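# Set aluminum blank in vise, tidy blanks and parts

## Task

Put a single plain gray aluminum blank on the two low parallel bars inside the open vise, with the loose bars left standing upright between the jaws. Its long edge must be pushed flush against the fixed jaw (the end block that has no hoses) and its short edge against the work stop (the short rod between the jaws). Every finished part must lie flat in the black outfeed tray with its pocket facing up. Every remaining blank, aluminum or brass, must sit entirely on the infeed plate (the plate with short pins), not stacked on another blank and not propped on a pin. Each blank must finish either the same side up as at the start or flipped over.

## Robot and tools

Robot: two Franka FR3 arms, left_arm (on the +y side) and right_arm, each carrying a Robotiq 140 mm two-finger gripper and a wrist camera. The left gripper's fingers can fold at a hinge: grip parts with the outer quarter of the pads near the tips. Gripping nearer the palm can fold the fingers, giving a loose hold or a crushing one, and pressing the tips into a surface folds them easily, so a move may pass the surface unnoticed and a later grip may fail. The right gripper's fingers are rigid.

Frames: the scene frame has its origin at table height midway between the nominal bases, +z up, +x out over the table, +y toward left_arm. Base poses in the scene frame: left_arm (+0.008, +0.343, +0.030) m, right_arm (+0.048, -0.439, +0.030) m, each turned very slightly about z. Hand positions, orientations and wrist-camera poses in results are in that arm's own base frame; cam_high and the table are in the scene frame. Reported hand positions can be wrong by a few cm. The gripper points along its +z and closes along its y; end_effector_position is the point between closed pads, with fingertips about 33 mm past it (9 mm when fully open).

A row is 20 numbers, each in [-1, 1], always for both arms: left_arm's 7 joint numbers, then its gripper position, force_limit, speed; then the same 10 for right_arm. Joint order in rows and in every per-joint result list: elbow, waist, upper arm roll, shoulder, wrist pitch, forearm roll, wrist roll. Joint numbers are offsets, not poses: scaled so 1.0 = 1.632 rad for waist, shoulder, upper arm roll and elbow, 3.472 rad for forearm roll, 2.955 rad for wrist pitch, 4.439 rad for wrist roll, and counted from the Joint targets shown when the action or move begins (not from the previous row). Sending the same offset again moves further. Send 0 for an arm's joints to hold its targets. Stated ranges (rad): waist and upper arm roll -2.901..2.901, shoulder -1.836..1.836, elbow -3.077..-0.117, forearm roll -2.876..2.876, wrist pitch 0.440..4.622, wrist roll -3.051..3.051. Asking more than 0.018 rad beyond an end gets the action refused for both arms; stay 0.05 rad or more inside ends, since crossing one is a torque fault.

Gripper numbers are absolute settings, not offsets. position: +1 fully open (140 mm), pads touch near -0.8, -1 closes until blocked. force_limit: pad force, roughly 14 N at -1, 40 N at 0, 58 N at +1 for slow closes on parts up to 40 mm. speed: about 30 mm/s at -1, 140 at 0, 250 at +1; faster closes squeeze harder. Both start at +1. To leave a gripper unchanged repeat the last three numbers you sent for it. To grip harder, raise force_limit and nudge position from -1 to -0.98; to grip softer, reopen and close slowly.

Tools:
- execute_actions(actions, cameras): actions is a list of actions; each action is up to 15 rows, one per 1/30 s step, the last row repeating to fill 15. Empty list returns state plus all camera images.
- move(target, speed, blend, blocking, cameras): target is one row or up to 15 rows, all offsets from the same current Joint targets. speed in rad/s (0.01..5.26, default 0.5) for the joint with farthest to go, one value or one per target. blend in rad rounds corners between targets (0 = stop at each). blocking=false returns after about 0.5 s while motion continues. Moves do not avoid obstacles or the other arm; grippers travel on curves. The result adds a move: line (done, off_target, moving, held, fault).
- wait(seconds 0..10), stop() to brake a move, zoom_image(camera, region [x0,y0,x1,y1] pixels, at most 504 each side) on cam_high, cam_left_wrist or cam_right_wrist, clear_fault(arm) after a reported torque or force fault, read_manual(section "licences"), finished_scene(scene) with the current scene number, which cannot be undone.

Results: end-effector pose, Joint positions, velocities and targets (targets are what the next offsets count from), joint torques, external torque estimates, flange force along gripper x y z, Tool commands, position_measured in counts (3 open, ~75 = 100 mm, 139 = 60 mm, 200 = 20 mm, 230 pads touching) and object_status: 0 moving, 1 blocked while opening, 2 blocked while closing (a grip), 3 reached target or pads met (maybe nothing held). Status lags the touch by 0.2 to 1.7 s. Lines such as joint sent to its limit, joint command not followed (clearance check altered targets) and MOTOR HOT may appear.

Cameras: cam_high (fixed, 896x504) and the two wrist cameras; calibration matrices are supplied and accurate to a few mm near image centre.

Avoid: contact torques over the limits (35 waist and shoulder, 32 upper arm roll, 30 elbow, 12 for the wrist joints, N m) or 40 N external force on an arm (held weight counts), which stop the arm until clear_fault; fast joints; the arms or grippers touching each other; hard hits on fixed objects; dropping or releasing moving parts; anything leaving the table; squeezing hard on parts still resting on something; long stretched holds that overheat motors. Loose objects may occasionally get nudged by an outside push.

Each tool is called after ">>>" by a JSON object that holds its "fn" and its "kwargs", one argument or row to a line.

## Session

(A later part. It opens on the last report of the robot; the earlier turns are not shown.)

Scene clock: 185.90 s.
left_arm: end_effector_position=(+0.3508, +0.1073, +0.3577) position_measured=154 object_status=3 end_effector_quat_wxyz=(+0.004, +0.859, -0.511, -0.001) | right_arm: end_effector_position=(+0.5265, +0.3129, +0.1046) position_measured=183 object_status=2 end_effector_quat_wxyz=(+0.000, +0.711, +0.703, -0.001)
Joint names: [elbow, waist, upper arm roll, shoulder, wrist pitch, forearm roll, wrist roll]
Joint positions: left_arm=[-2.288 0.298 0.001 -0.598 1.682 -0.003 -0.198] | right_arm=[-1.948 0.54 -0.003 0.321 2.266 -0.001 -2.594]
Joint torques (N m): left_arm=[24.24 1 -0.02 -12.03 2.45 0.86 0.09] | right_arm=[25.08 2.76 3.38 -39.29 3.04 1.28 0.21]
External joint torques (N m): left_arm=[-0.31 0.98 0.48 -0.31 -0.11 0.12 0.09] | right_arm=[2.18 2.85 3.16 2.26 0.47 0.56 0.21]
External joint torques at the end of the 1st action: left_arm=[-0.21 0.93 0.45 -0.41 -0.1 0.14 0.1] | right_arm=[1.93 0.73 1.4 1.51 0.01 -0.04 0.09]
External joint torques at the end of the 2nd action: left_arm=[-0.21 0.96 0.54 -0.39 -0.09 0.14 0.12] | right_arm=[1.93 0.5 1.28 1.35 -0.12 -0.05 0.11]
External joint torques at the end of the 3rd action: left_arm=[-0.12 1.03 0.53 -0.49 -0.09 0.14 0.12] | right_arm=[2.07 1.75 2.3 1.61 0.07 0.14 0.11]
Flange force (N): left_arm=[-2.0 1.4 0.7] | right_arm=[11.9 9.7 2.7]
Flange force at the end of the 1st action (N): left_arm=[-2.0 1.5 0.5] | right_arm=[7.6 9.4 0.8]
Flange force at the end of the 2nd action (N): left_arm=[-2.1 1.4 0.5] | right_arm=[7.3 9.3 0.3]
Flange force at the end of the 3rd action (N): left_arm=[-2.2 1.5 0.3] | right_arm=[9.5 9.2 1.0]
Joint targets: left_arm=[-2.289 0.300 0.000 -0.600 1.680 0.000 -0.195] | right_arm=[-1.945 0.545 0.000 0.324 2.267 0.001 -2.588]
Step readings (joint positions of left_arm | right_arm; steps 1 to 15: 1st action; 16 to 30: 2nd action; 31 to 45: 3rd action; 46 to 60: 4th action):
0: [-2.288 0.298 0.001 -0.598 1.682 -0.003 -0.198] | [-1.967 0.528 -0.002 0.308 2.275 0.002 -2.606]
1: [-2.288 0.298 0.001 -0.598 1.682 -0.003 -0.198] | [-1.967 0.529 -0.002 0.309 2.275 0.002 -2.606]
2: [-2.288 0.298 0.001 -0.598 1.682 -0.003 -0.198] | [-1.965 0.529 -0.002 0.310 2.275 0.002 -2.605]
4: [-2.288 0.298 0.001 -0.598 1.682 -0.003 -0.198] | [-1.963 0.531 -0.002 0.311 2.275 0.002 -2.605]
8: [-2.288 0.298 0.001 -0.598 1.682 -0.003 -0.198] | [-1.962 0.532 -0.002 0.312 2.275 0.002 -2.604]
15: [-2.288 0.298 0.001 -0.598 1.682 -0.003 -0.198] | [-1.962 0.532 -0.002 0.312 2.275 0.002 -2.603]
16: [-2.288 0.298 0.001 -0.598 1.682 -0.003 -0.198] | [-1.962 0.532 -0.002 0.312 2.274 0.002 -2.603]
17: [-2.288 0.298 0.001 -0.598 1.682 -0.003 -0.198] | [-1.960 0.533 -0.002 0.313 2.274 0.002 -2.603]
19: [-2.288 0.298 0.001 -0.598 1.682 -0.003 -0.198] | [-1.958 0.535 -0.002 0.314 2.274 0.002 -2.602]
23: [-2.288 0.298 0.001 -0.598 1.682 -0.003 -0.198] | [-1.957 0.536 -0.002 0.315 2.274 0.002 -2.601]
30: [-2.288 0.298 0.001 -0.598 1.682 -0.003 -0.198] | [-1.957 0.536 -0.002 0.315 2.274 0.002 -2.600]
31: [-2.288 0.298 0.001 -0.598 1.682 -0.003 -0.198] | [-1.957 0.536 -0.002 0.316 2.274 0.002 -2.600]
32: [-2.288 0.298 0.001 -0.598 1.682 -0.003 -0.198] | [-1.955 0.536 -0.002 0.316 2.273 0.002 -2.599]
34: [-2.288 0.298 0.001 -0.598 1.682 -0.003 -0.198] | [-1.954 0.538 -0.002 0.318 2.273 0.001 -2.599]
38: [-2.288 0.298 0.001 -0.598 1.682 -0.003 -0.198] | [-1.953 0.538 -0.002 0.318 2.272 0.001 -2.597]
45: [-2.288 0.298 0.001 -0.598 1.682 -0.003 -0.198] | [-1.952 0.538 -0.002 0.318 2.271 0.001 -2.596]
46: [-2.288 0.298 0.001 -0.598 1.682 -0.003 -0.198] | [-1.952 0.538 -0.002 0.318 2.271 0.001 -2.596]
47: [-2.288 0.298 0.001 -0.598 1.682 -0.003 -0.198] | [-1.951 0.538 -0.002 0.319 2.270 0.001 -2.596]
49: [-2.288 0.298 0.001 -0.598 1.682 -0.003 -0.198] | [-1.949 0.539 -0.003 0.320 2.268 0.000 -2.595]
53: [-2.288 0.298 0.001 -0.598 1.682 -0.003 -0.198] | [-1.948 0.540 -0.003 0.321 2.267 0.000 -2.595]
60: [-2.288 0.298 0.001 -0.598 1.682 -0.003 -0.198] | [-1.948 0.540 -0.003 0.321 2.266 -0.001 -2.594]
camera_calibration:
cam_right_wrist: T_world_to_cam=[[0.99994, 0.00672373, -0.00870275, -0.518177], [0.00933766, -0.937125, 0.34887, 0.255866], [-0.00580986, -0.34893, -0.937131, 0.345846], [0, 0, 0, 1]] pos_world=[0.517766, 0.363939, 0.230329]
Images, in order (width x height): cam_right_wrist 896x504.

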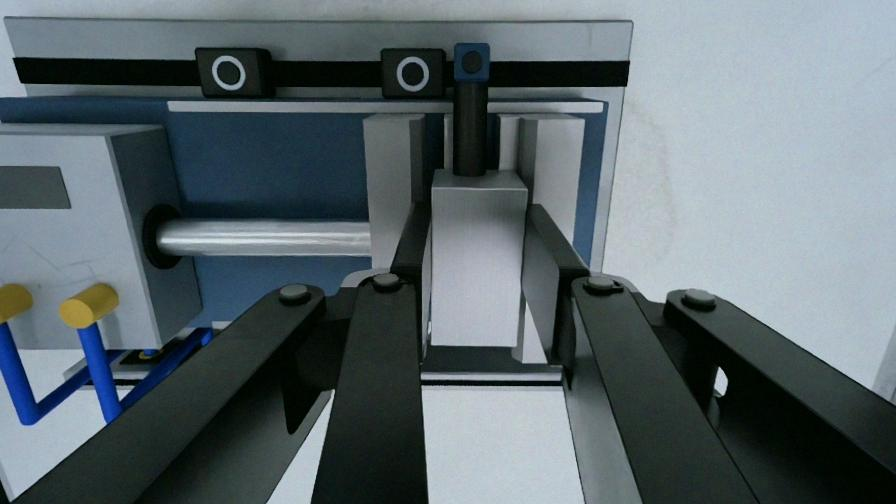

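>>> {"fn": "execute_actions", "kwargs": {
  "actions": [
    [[0,0,0,0,0,0,0,-0.2,-0.9,-1,0.0043,-0.001,0,0.00286,-0.0008,0,-0.00037,-1,-0.6,-1]],
    [[0,0,0,0,0,0,0,-0.2,-0.9,-1,0.0043,-0.001,0,0.00286,-0.0008,0,-0.00037,-1,-0.6,-1]],
    [[0,0,0,0,0,0,0,-0.2,-0.9,-1,0.0043,-0.001,0,0.00286,-0.0008,0,-0.00037,-1,-0.6,-1]],
    [[0,0,0,0,0,0,0,-0.2,-0.9,-1,0.0043,-0.001,0,0.00286,-0.0008,0,-0.00037,-1,-0.6,-1]]
  ],
  "cameras": ["cam_right_wrist"]
}}

>>> {"fn": "zoom_image", "kwargs": {
  "camera": "cam_right_wrist",
  "region": [320, 60, 680, 380]
}}

Scene clock: 190.97 s.
left_arm: end_effector_position=(+0.3508, +0.1073, +0.3577) position_measured=154 object_status=3 end_effector_quat_wxyz=(+0.004, +0.859, -0.511, -0.001) | right_arm: end_effector_position=(+0.5282, +0.3132, +0.1047) position_measured=183 object_status=2 end_effector_quat_wxyz=(-0.001, +0.711, +0.703, -0.008)
Joint names: [elbow, waist, upper arm roll, shoulder, wrist pitch, forearm roll, wrist roll]
Joint positions: left_arm=[-2.288 0.298 0.001 -0.598 1.682 -0.003 -0.198] | right_arm=[-1.922 0.539 -0.003 0.336 2.241 -0.001 -2.595]
Joint torques (N m): left_arm=[24.22 1.02 0.05 -12.01 2.47 0.87 0.1] | right_arm=[26.35 0.26 2.19 -37.49 5.15 1.22 0]
External joint torques (N m): left_arm=[-0.25 1.08 0.67 -0.4 -0.08 0.14 0.1] | right_arm=[3.47 0.15 1.77 4.35 2.63 0.49 0]
External joint torques at the end of the 1st action: left_arm=[-0.19 1.04 0.51 -0.43 -0.09 0.14 0.12] | right_arm=[2.5 2.1 3.1 2.86 1.06 0.59 0.21]
External joint torques at the end of the 2nd action: left_arm=[-0.24 1.01 0.53 -0.4 -0.08 0.14 0.12] | right_arm=[3.11 1.64 3.07 3.36 1.73 0.59 0.01]
External joint torques at the end of the 3rd action: left_arm=[-0.21 1 0.52 -0.39 -0.09 0.14 0.1] | right_arm=[3.33 0.73 2.35 4.15 2.33 0.61 -0.04]
Flange force (N): left_arm=[-2.4 1.4 0.6] | right_arm=[12.7 19.0 8.9]
Flange force at the end of the 1st action (N): left_arm=[-2.2 1.5 0.4] | right_arm=[12.3 12.0 4.3]
Flange force at the end of the 2nd action (N): left_arm=[-2.2 1.5 0.6] | right_arm=[13.1 15.1 5.9]
Flange force at the end of the 3rd action (N): left_arm=[-2.1 1.4 0.5] | right_arm=[13.0 17.8 8.1]
Joint targets: left_arm=[-2.289 0.300 0.000 -0.600 1.680 0.000 -0.195] | right_arm=[-1.917 0.539 0.000 0.343 2.258 0.001 -2.595]
Step readings (joint positions of left_arm | right_arm; steps 1 to 15: 1st action; 16 to 30: 2nd action; 31 to 45: 3rd action; 46 to 60: 4th action):
0: [-2.288 0.298 0.001 -0.598 1.682 -0.003 -0.198] | [-1.948 0.540 -0.003 0.321 2.266 -0.001 -2.594]
1: [-2.288 0.298 0.001 -0.598 1.682 -0.003 -0.198] | [-1.947 0.540 -0.003 0.321 2.266 -0.001 -2.594]
2: [-2.288 0.298 0.001 -0.598 1.682 -0.003 -0.198] | [-1.946 0.540 -0.003 0.322 2.264 -0.001 -2.594]
4: [-2.288 0.298 0.001 -0.598 1.682 -0.003 -0.198] | [-1.944 0.540 -0.003 0.323 2.262 -0.001 -2.594]
8: [-2.288 0.298 0.001 -0.598 1.682 -0.003 -0.198] | [-1.942 0.540 -0.003 0.324 2.260 -0.001 -2.594]
15: [-2.288 0.298 0.001 -0.598 1.682 -0.003 -0.198] | [-1.941 0.540 -0.003 0.324 2.259 -0.001 -2.594]
16: [-2.288 0.298 0.001 -0.598 1.682 -0.003 -0.198] | [-1.941 0.540 -0.003 0.324 2.259 -0.001 -2.594]
17: [-2.288 0.298 0.001 -0.598 1.682 -0.003 -0.198] | [-1.939 0.540 -0.003 0.325 2.257 -0.001 -2.594]
19: [-2.288 0.298 0.001 -0.598 1.682 -0.003 -0.198] | [-1.937 0.540 -0.003 0.327 2.255 -0.001 -2.594]
23: [-2.288 0.298 0.001 -0.598 1.682 -0.003 -0.198] | [-1.935 0.540 -0.003 0.328 2.253 -0.001 -2.594]
30: [-2.288 0.298 0.001 -0.598 1.682 -0.003 -0.198] | [-1.935 0.540 -0.003 0.328 2.252 -0.001 -2.594]
31: [-2.288 0.298 0.001 -0.598 1.682 -0.003 -0.198] | [-1.935 0.540 -0.003 0.328 2.252 -0.001 -2.594]
32: [-2.288 0.298 0.001 -0.598 1.682 -0.003 -0.198] | [-1.933 0.540 -0.003 0.329 2.250 -0.001 -2.594]
34: [-2.288 0.298 0.001 -0.598 1.682 -0.003 -0.198] | [-1.931 0.540 -0.003 0.330 2.248 -0.001 -2.594]
38: [-2.288 0.298 0.001 -0.598 1.682 -0.003 -0.198] | [-1.929 0.540 -0.003 0.331 2.246 -0.001 -2.594]
45: [-2.288 0.298 0.001 -0.598 1.682 -0.003 -0.198] | [-1.928 0.540 -0.003 0.331 2.245 -0.001 -2.594]
46: [-2.288 0.298 0.001 -0.598 1.682 -0.003 -0.198] | [-1.928 0.540 -0.003 0.332 2.245 -0.001 -2.594]
47: [-2.288 0.298 0.001 -0.598 1.682 -0.003 -0.198] | [-1.926 0.540 -0.003 0.333 2.243 -0.001 -2.594]
49: [-2.288 0.298 0.001 -0.598 1.682 -0.003 -0.198] | [-1.924 0.539 -0.003 0.334 2.242 -0.001 -2.595]
53: [-2.288 0.298 0.001 -0.598 1.682 -0.003 -0.198] | [-1.922 0.539 -0.003 0.335 2.241 -0.001 -2.595]
60: [-2.288 0.298 0.001 -0.598 1.682 -0.003 -0.198] | [-1.922 0.539 -0.003 0.336 2.241 -0.001 -2.595]
camera_calibration:
cam_right_wrist: T_world_to_cam=[[0.999762, 0.00704324, -0.0206305, -0.518687], [0.0139201, -0.934568, 0.355511, 0.252222], [-0.0167766, -0.355714, -0.934444, 0.353705], [0, 0, 0, 1]] pos_world=[0.520987, 0.365189, 0.230149]
Images, in order (width x height): cam_right_wrist 896x504.

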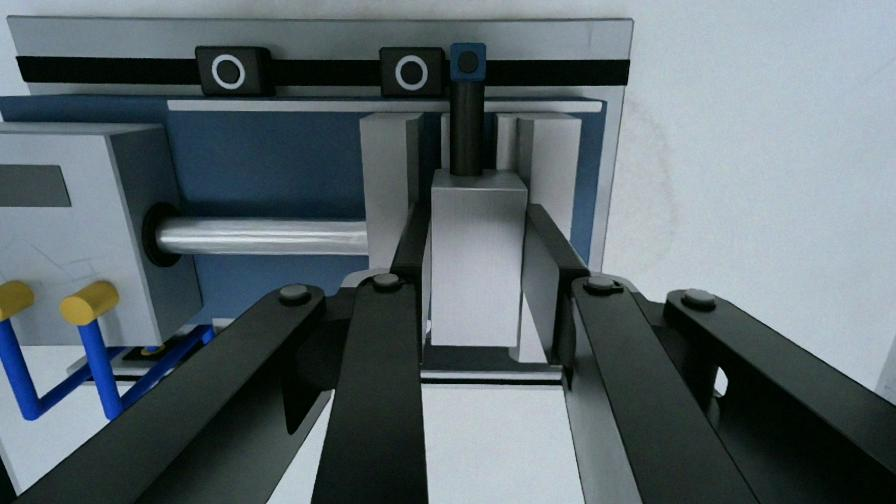

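Scaled by 1.400 from the camera's 896x504 image, which has a finer 1280x720 frame.

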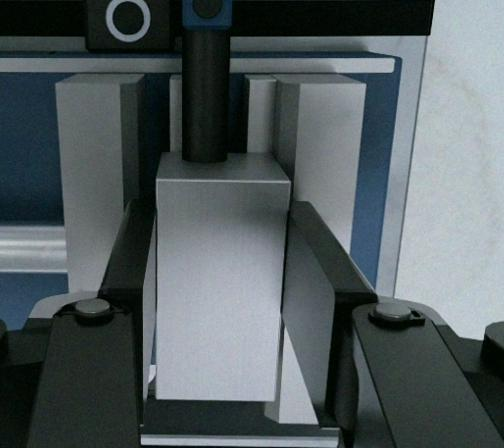

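>>> {"fn": "execute_actions", "kwargs": {
  "actions": [
    [[0,0,0,0,0,0,0,-0.2,-0.9,-1,-0.0138,0.0003,0,-0.0092,0.0026,0,0.0001,-1,-0.6,-1]],
    [[0,0,0,0,0,0,0,-0.2,-0.9,-1,0,0,0,0,0,0,0,-0.3,-0.6,-1]],
    [[0,0,0,0,0,0,0,-0.2,-0.9,-1,0,0,0,0,0,0,0,-0.3,-0.6,-1]]
  ],
  "cameras": ["cam_right_wrist"]
}}

>>> {"fn": "zoom_image", "kwargs": {
  "camera": "cam_right_wrist",
  "region": [320, 60, 680, 380]
}}

Scene clock: 198.50 s.
left_arm: end_effector_position=(+0.3508, +0.1073, +0.3577) position_measured=154 object_status=3 end_effector_quat_wxyz=(+0.004, +0.859, -0.511, -0.001) | right_arm: end_effector_position=(+0.5282, +0.3138, +0.1047) position_measured=167 object_status=3 end_effector_quat_wxyz=(+0.000, +0.710, +0.704, -0.002)
Joint names: [elbow, waist, upper arm roll, shoulder, wrist pitch, forearm roll, wrist roll]
Joint positions: left_arm=[-2.288 0.298 0.001 -0.598 1.682 -0.003 -0.198] | right_arm=[-1.938 0.539 -0.002 0.327 2.261 -0.001 -2.595]
Joint torques (N m): left_arm=[24.27 0.93 0.01 -12.03 2.46 0.87 0.1] | right_arm=[23.83 -0.3 1.55 -41.06 2.77 0.85 -0.01]
External joint torques (N m): left_arm=[-0.18 0.93 0.53 -0.48 -0.09 0.14 0.1] | right_arm=[0.93 -0.34 1.2 0.67 0.21 0.12 -0.01]
External joint torques at the end of the 1st action: left_arm=[-0.26 0.99 0.49 -0.35 -0.09 0.13 0.11] | right_arm=[0.53 0.17 1.48 0.8 0.73 0.2 0.02]
External joint torques at the end of the 2nd action: left_arm=[-0.25 0.96 0.45 -0.29 -0.09 0.13 0.15] | right_arm=[0.93 -0.29 1.15 0.77 0.17 0.12 -0.02]
Flange force (N): left_arm=[-2.1 1.6 0.4] | right_arm=[2.9 4.5 0.7]
Flange force at the end of the 1st action (N): left_arm=[-2.1 1.4 0.6] | right_arm=[2.6 2.4 2.3]
Flange force at the end of the 2nd action (N): left_arm=[-2.0 1.2 0.6] | right_arm=[3.1 4.8 0.8]
Joint targets: left_arm=[-2.289 0.300 0.000 -0.600 1.680 0.000 -0.195] | right_arm=[-1.940 0.539 0.000 0.328 2.266 0.001 -2.594]
Step readings (joint positions of left_arm | right_arm; steps 1 to 15: 1st action; 16 to 30: 2nd action; 31 to 45: 3rd action):
0: [-2.288 0.298 0.001 -0.598 1.682 -0.003 -0.198] | [-1.922 0.539 -0.003 0.336 2.241 -0.001 -2.595]
1: [-2.288 0.298 0.001 -0.598 1.682 -0.003 -0.198] | [-1.922 0.539 -0.003 0.335 2.241 -0.001 -2.595]
2: [-2.288 0.298 0.001 -0.598 1.682 -0.003 -0.198] | [-1.927 0.539 -0.003 0.333 2.245 -0.001 -2.595]
4: [-2.288 0.298 0.001 -0.598 1.682 -0.003 -0.198] | [-1.932 0.539 -0.003 0.330 2.251 -0.001 -2.595]
8: [-2.288 0.298 0.001 -0.598 1.682 -0.003 -0.198] | [-1.936 0.539 -0.003 0.328 2.256 -0.001 -2.595]
15: [-2.288 0.298 0.001 -0.598 1.682 -0.003 -0.198] | [-1.937 0.539 -0.003 0.327 2.257 -0.001 -2.595]
16: [-2.288 0.298 0.001 -0.598 1.682 -0.003 -0.198] | [-1.938 0.539 -0.003 0.327 2.257 -0.001 -2.595]
17: [-2.288 0.298 0.001 -0.598 1.682 -0.003 -0.198] | [-1.938 0.539 -0.003 0.327 2.257 -0.001 -2.595]
19: [-2.288 0.298 0.001 -0.598 1.682 -0.003 -0.198] | [-1.938 0.539 -0.003 0.327 2.258 -0.001 -2.595]
23: [-2.288 0.298 0.001 -0.598 1.682 -0.003 -0.198] | [-1.938 0.539 -0.002 0.327 2.260 -0.001 -2.595]
30: [-2.288 0.298 0.001 -0.598 1.682 -0.003 -0.198] | [-1.938 0.539 -0.002 0.327 2.261 -0.001 -2.595]
31: [-2.288 0.298 0.001 -0.598 1.682 -0.003 -0.198] | [-1.938 0.539 -0.002 0.327 2.261 -0.001 -2.595]
32: [-2.288 0.298 0.001 -0.598 1.682 -0.003 -0.198] | [-1.938 0.539 -0.002 0.327 2.261 -0.001 -2.595]
34: [-2.288 0.298 0.001 -0.598 1.682 -0.003 -0.198] | [-1.938 0.539 -0.002 0.327 2.261 -0.001 -2.595]
38: [-2.288 0.298 0.001 -0.598 1.682 -0.003 -0.198] | [-1.938 0.539 -0.002 0.327 2.261 -0.001 -2.595]
45: [-2.288 0.298 0.001 -0.598 1.682 -0.003 -0.198] | [-1.938 0.539 -0.002 0.327 2.261 -0.001 -2.595]
camera_calibration:
cam_right_wrist: T_world_to_cam=[[0.999919, 0.00785446, -0.00997154, -0.520187], [0.0108435, -0.936931, 0.349346, 0.255784], [-0.00659872, -0.349426, -0.936941, 0.346847], [0, 0, 0, 1]] pos_world=[0.51966, 0.364935, 0.230431]
Images, in order (width x height): cam_right_wrist 896x504.

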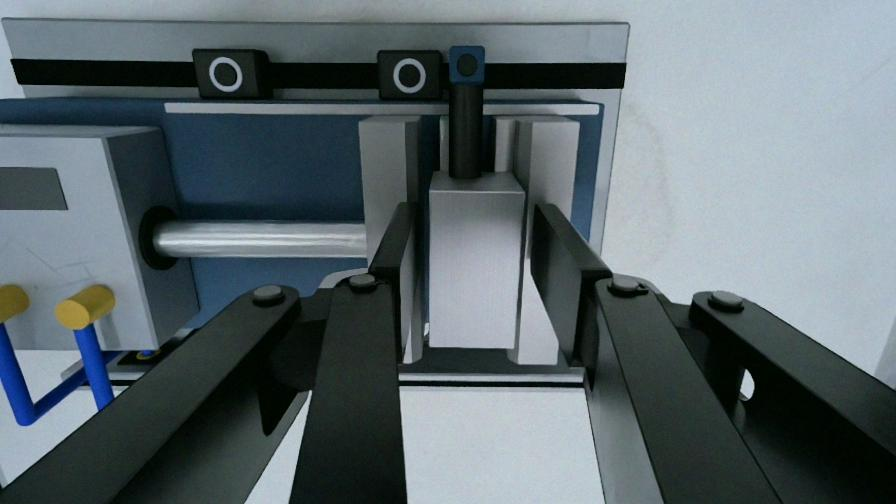

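Scaled by 1.400 from the camera's 896x504 image, which has a finer 1280x720 frame.

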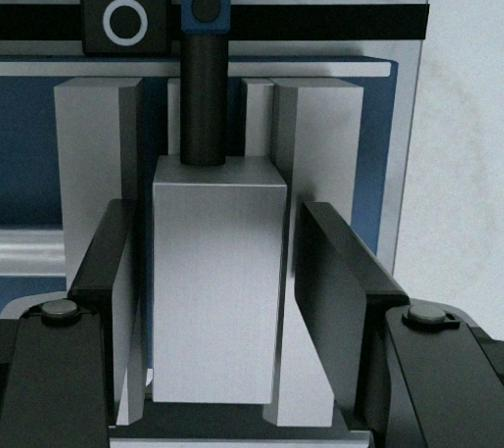

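>>> {"fn": "execute_actions", "kwargs": {
  "actions": [
    [[0,0,0,0,0,0,0,-0.2,-0.9,-1,0.0086,-0.002,0,0.0057,-0.0016,0,-0.0007,-0.3,-0.6,-1]],
    [[0,0,0,0,0,0,0,-0.2,-0.9,-1,0.0043,-0.001,0,0.00286,-0.0008,0,-0.00037,-0.3,-0.6,-1]],
    [[0,0,0,0,0,0,0,-0.2,-0.9,-1,0.0043,-0.001,0,0.00286,-0.0008,0,-0.00037,-0.3,-0.6,-1]],
    [[0,0,0,0,0,0,0,-0.2,-0.9,-1,0.0043,-0.001,0,0.00286,-0.0008,0,-0.00037,-0.3,-0.6,-1]]
  ]
}}

Scene clock: 206.73 s.
left_arm: end_effector_position=(+0.3508, +0.1073, +0.3577) position_measured=154 object_status=3 end_effector_quat_wxyz=(+0.004, +0.859, -0.511, -0.001) | right_arm: end_effector_position=(+0.5333, +0.3158, +0.1030) position_measured=167 object_status=3 end_effector_quat_wxyz=(-0.001, +0.710, +0.705, -0.005)
Joint names: [elbow, waist, upper arm roll, shoulder, wrist pitch, forearm roll, wrist roll]
Joint positions: left_arm=[-2.288 0.298 0.001 -0.598 1.682 -0.003 -0.198] | right_arm=[-1.909 0.535 0 0.348 2.248 0 -2.6]
Joint torques (N m): left_arm=[24.2 1.05 -0.04 -12.02 2.46 0.88 0.08] | right_arm=[26.16 -2.09 0.1 -40.56 3.68 0.72 -0.14]
External joint torques (N m): left_arm=[-0.36 1.1 0.55 -0.24 -0.1 0.15 0.07] | right_arm=[3.24 -2.01 -0.2 1.72 1.14 -0.02 -0.14]
External joint torques at the end of the 1st action: left_arm=[-0.31 1.01 0.48 -0.26 -0.11 0.14 0.13] | right_arm=[1.76 -0.88 1 1.16 -0.05 0.13 -0.17]
External joint torques at the end of the 2nd action: left_arm=[-0.27 1.03 0.54 -0.32 -0.1 0.15 0.12] | right_arm=[2.28 -1.1 0.83 1.57 0.17 0.11 -0.23]
External joint torques at the end of the 3rd action: left_arm=[-0.26 1.05 0.57 -0.37 -0.09 0.15 0.12] | right_arm=[2.68 -1.55 0.38 1.81 0.69 0.08 -0.26]
Flange force (N): left_arm=[-2.2 1.3 0.8] | right_arm=[6.3 15.7 2.4]
Flange force at the end of the 1st action (N): left_arm=[-2.1 1.2 0.7] | right_arm=[4.7 9.5 0.2]
Flange force at the end of the 2nd action (N): left_arm=[-2.2 1.3 0.6] | right_arm=[5.9 12.3 0.9]
Flange force at the end of the 3rd action (N): left_arm=[-2.3 1.4 0.6] | right_arm=[6.1 14.1 2.0]
Joint targets: left_arm=[-2.289 0.300 0.000 -0.600 1.680 0.000 -0.195] | right_arm=[-1.905 0.531 0.000 0.351 2.254 0.001 -2.602]
Step readings (joint positions of left_arm | right_arm; steps 1 to 15: 1st action; 16 to 30: 2nd action; 31 to 45: 3rd action; 46 to 60: 4th action):
0: [-2.288 0.298 0.001 -0.598 1.682 -0.003 -0.198] | [-1.938 0.539 -0.002 0.327 2.261 -0.001 -2.595]
1: [-2.288 0.298 0.001 -0.598 1.682 -0.003 -0.198] | [-1.937 0.539 -0.002 0.327 2.261 -0.001 -2.595]
2: [-2.288 0.298 0.001 -0.598 1.682 -0.003 -0.198] | [-1.934 0.539 -0.002 0.329 2.261 -0.001 -2.595]
4: [-2.288 0.298 0.001 -0.598 1.682 -0.003 -0.198] | [-1.930 0.538 -0.002 0.333 2.261 -0.001 -2.595]
8: [-2.288 0.298 0.001 -0.598 1.682 -0.003 -0.198] | [-1.928 0.538 -0.002 0.335 2.261 -0.001 -2.595]
15: [-2.288 0.298 0.001 -0.598 1.682 -0.003 -0.198] | [-1.927 0.538 -0.002 0.335 2.261 -0.001 -2.595]
16: [-2.288 0.298 0.001 -0.598 1.682 -0.003 -0.198] | [-1.927 0.537 -0.002 0.335 2.261 -0.001 -2.595]
17: [-2.288 0.298 0.001 -0.598 1.682 -0.003 -0.198] | [-1.925 0.537 -0.002 0.337 2.261 -0.001 -2.595]
19: [-2.288 0.298 0.001 -0.598 1.682 -0.003 -0.198] | [-1.923 0.537 -0.002 0.338 2.261 -0.001 -2.595]
23: [-2.288 0.298 0.001 -0.598 1.682 -0.003 -0.198] | [-1.922 0.537 -0.002 0.339 2.260 -0.001 -2.596]
30: [-2.288 0.298 0.001 -0.598 1.682 -0.003 -0.198] | [-1.921 0.536 -0.002 0.340 2.259 -0.001 -2.596]
31: [-2.288 0.298 0.001 -0.598 1.682 -0.003 -0.198] | [-1.921 0.536 -0.002 0.340 2.259 -0.001 -2.596]
32: [-2.288 0.298 0.001 -0.598 1.682 -0.003 -0.198] | [-1.919 0.536 -0.001 0.341 2.257 -0.001 -2.596]
34: [-2.288 0.298 0.001 -0.598 1.682 -0.003 -0.198] | [-1.917 0.536 -0.001 0.343 2.255 -0.001 -2.596]
38: [-2.288 0.298 0.001 -0.598 1.682 -0.003 -0.198] | [-1.915 0.536 -0.001 0.344 2.254 -0.001 -2.597]
45: [-2.288 0.298 0.001 -0.598 1.682 -0.003 -0.198] | [-1.915 0.536 -0.001 0.344 2.253 -0.001 -2.597]
46: [-2.288 0.298 0.001 -0.598 1.682 -0.003 -0.198] | [-1.915 0.535 -0.001 0.344 2.253 -0.001 -2.597]
47: [-2.288 0.298 0.001 -0.598 1.682 -0.003 -0.198] | [-1.913 0.535 0.000 0.345 2.251 -0.001 -2.598]
49: [-2.288 0.298 0.001 -0.598 1.682 -0.003 -0.198] | [-1.911 0.535 0.000 0.347 2.249 0.000 -2.598]
53: [-2.288 0.298 0.001 -0.598 1.682 -0.003 -0.198] | [-1.909 0.535 0.000 0.348 2.248 0.000 -2.599]
60: [-2.288 0.298 0.001 -0.598 1.682 -0.003 -0.198] | [-1.909 0.535 0.000 0.348 2.248 0.000 -2.599]

>>> {"fn": "move", "kwargs": {
  "target": [
    [0,0,0,0,0,0,0,-0.2,-0.9,-1,-0.0165,0.0038,0,-0.011,0.0031,0,0.0014,-0.3,-0.6,-1],
    [0,0,0,0,0,0,0,-0.2,-0.9,-1,0.0182,0.0038,0,-0.0588,-0.0422,0,0.0014,-0.3,-0.6,-1]
  ],
  "speed": [0.06,0.2],
  "blend": [0.002,0],
  "cameras": ["cam_right_wrist"]
}}

>>> {"fn": "zoom_image", "kwargs": {
  "camera": "cam_right_wrist",
  "region": [340, 80, 640, 340]
}}

>>> {"fn": "move", "kwargs": {
  "target": [0,0,0,0,0,0,0,-0.2,-0.9,-1,0,-0.6,0,-0.25,0,0,0,-0.3,-0.6,-1],
  "speed": 1.0,
  "cameras": ["cam_high"]
}}

>>> {"fn": "zoom_image", "kwargs": {
  "camera": "cam_high",
  "region": [375, 270, 455, 330]
}}

>>> {"fn": "zoom_image", "kwargs": {
  "camera": "cam_high",
  "region": [430, 170, 610, 330]
}}

Scene clock: 212.00 s.
left_arm: end_effector_position=(+0.3508, +0.1073, +0.3577) position_measured=154 object_status=3 end_effector_quat_wxyz=(+0.004, +0.859, -0.511, -0.001) | right_arm: end_effector_position=(+0.5314, +0.3154, +0.1660) position_measured=167 object_status=3 end_effector_quat_wxyz=(+0.001, +0.709, +0.705, +0.002)
Joint names: [elbow, waist, upper arm roll, shoulder, wrist pitch, forearm roll, wrist roll]
Joint positions: left_arm=[-2.288 0.298 0.001 -0.598 1.682 -0.003 -0.198] | right_arm=[-1.876 0.536 0 0.254 2.134 0 -2.599]
Joint velocities: left_arm=[within noise] | right_arm=[0.001 0 0 0 -0.003 0 -0.002]
Joint torques (N m): left_arm=[24.28 0.97 -0.01 -12.08 2.46 0.87 0.11] | right_arm=[25.36 0.15 0.95 -39.88 2.33 0.84 0.14]
External joint torques (N m): left_arm=[-0.17 0.98 0.54 -0.5 -0.09 0.14 0.11] | right_arm=[1.47 0.27 0.79 0.49 -0.24 0.04 0.14]
Flange force (N): left_arm=[-2.2 1.6 0.4] | right_arm=[4.9 6.3 -1.7]
Joint targets: left_arm=[-2.289 0.300 0.000 -0.600 1.680 0.000 -0.195] | right_arm=[-1.875 0.537 0.000 0.255 2.129 0.001 -2.596]
move: done
camera_calibration:
cam_right_wrist: T_world_to_cam=[[0.999932, 0.0110805, -0.00374161, -0.524836], [0.0116911, -0.938632, 0.344722, 0.236683], [0.000307693, -0.344743, -0.938697, 0.399992], [0, 0, 0, 1]] pos_world=[0.52191, 0.365868, 0.291918]
Images, in order (width x height): cam_right_wrist 896x504.

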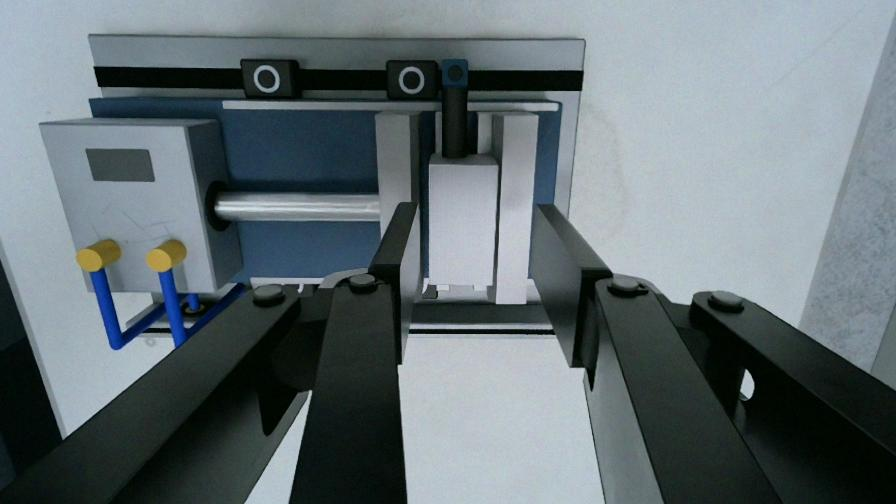

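Scaled by 1.680 from the camera's 896x504 image, which has a finer 1280x720 frame.

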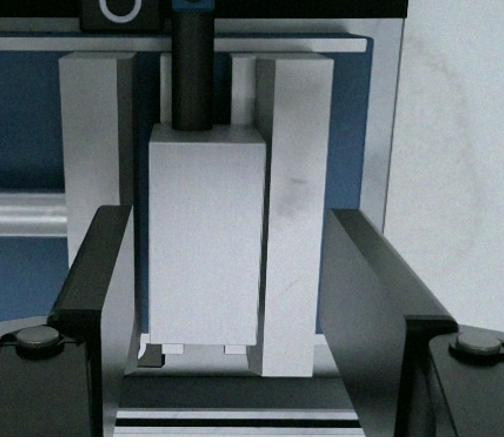

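Scene clock: 213.67 s.
left_arm: end_effector_position=(+0.3508, +0.1073, +0.3577) position_measured=154 object_status=3 end_effector_quat_wxyz=(+0.004, +0.859, -0.511, -0.001) | right_arm: end_effector_position=(+0.5722, -0.2720, +0.4268) position_measured=167 object_status=3 end_effector_quat_wxyz=(+0.138, +0.937, +0.282, +0.152)
Joint names: [elbow, waist, upper arm roll, shoulder, wrist pitch, forearm roll, wrist roll]
Joint positions: left_arm=[-2.288 0.298 0.001 -0.598 1.682 -0.003 -0.198] | right_arm=[-1.873 -0.441 -0.002 -0.154 2.132 0 -2.599]
Joint torques (N m): left_arm=[24.27 1.02 -0.04 -12.02 2.46 0.87 0.12] | right_arm=[26.56 -0.44 0.75 -27.11 3.26 0.96 0.15]
External joint torques (N m): left_arm=[-0.24 1.07 0.55 -0.33 -0.09 0.14 0.12] | right_arm=[1.04 -0.36 1.01 0.9 -0.14 0.02 0.11]
Flange force (N): left_arm=[-2.2 1.3 0.5] | right_arm=[4.6 5.5 -0.6]
Joint targets: left_arm=[-2.289 0.300 0.000 -0.600 1.680 0.000 -0.195] | right_arm=[-1.875 -0.442 0.000 -0.153 2.129 0.001 -2.596]
move: done
Images, in order (width x height): cam_high 896x504.

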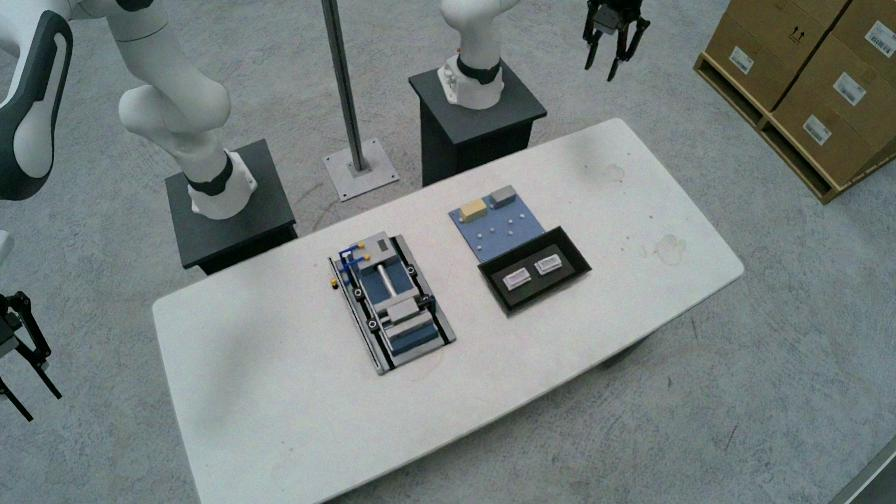

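Scaled by 6.300 from the camera's 896x504 image, which has a finer 1280x720 frame.

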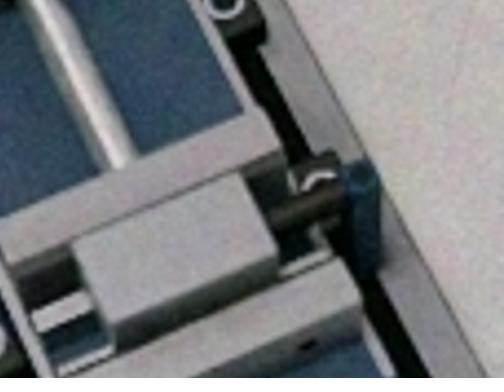

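Scaled by 2.800 from the camera's 896x504 image, which has a finer 1280x720 frame.

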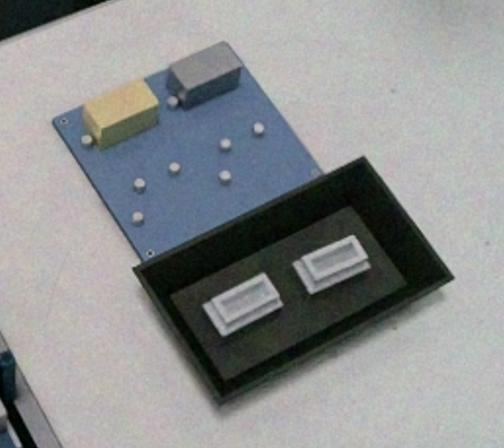

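>>> {"fn": "finished_scene", "kwargs": {
  "scene": 2
}}

The scene is finished: the task was done.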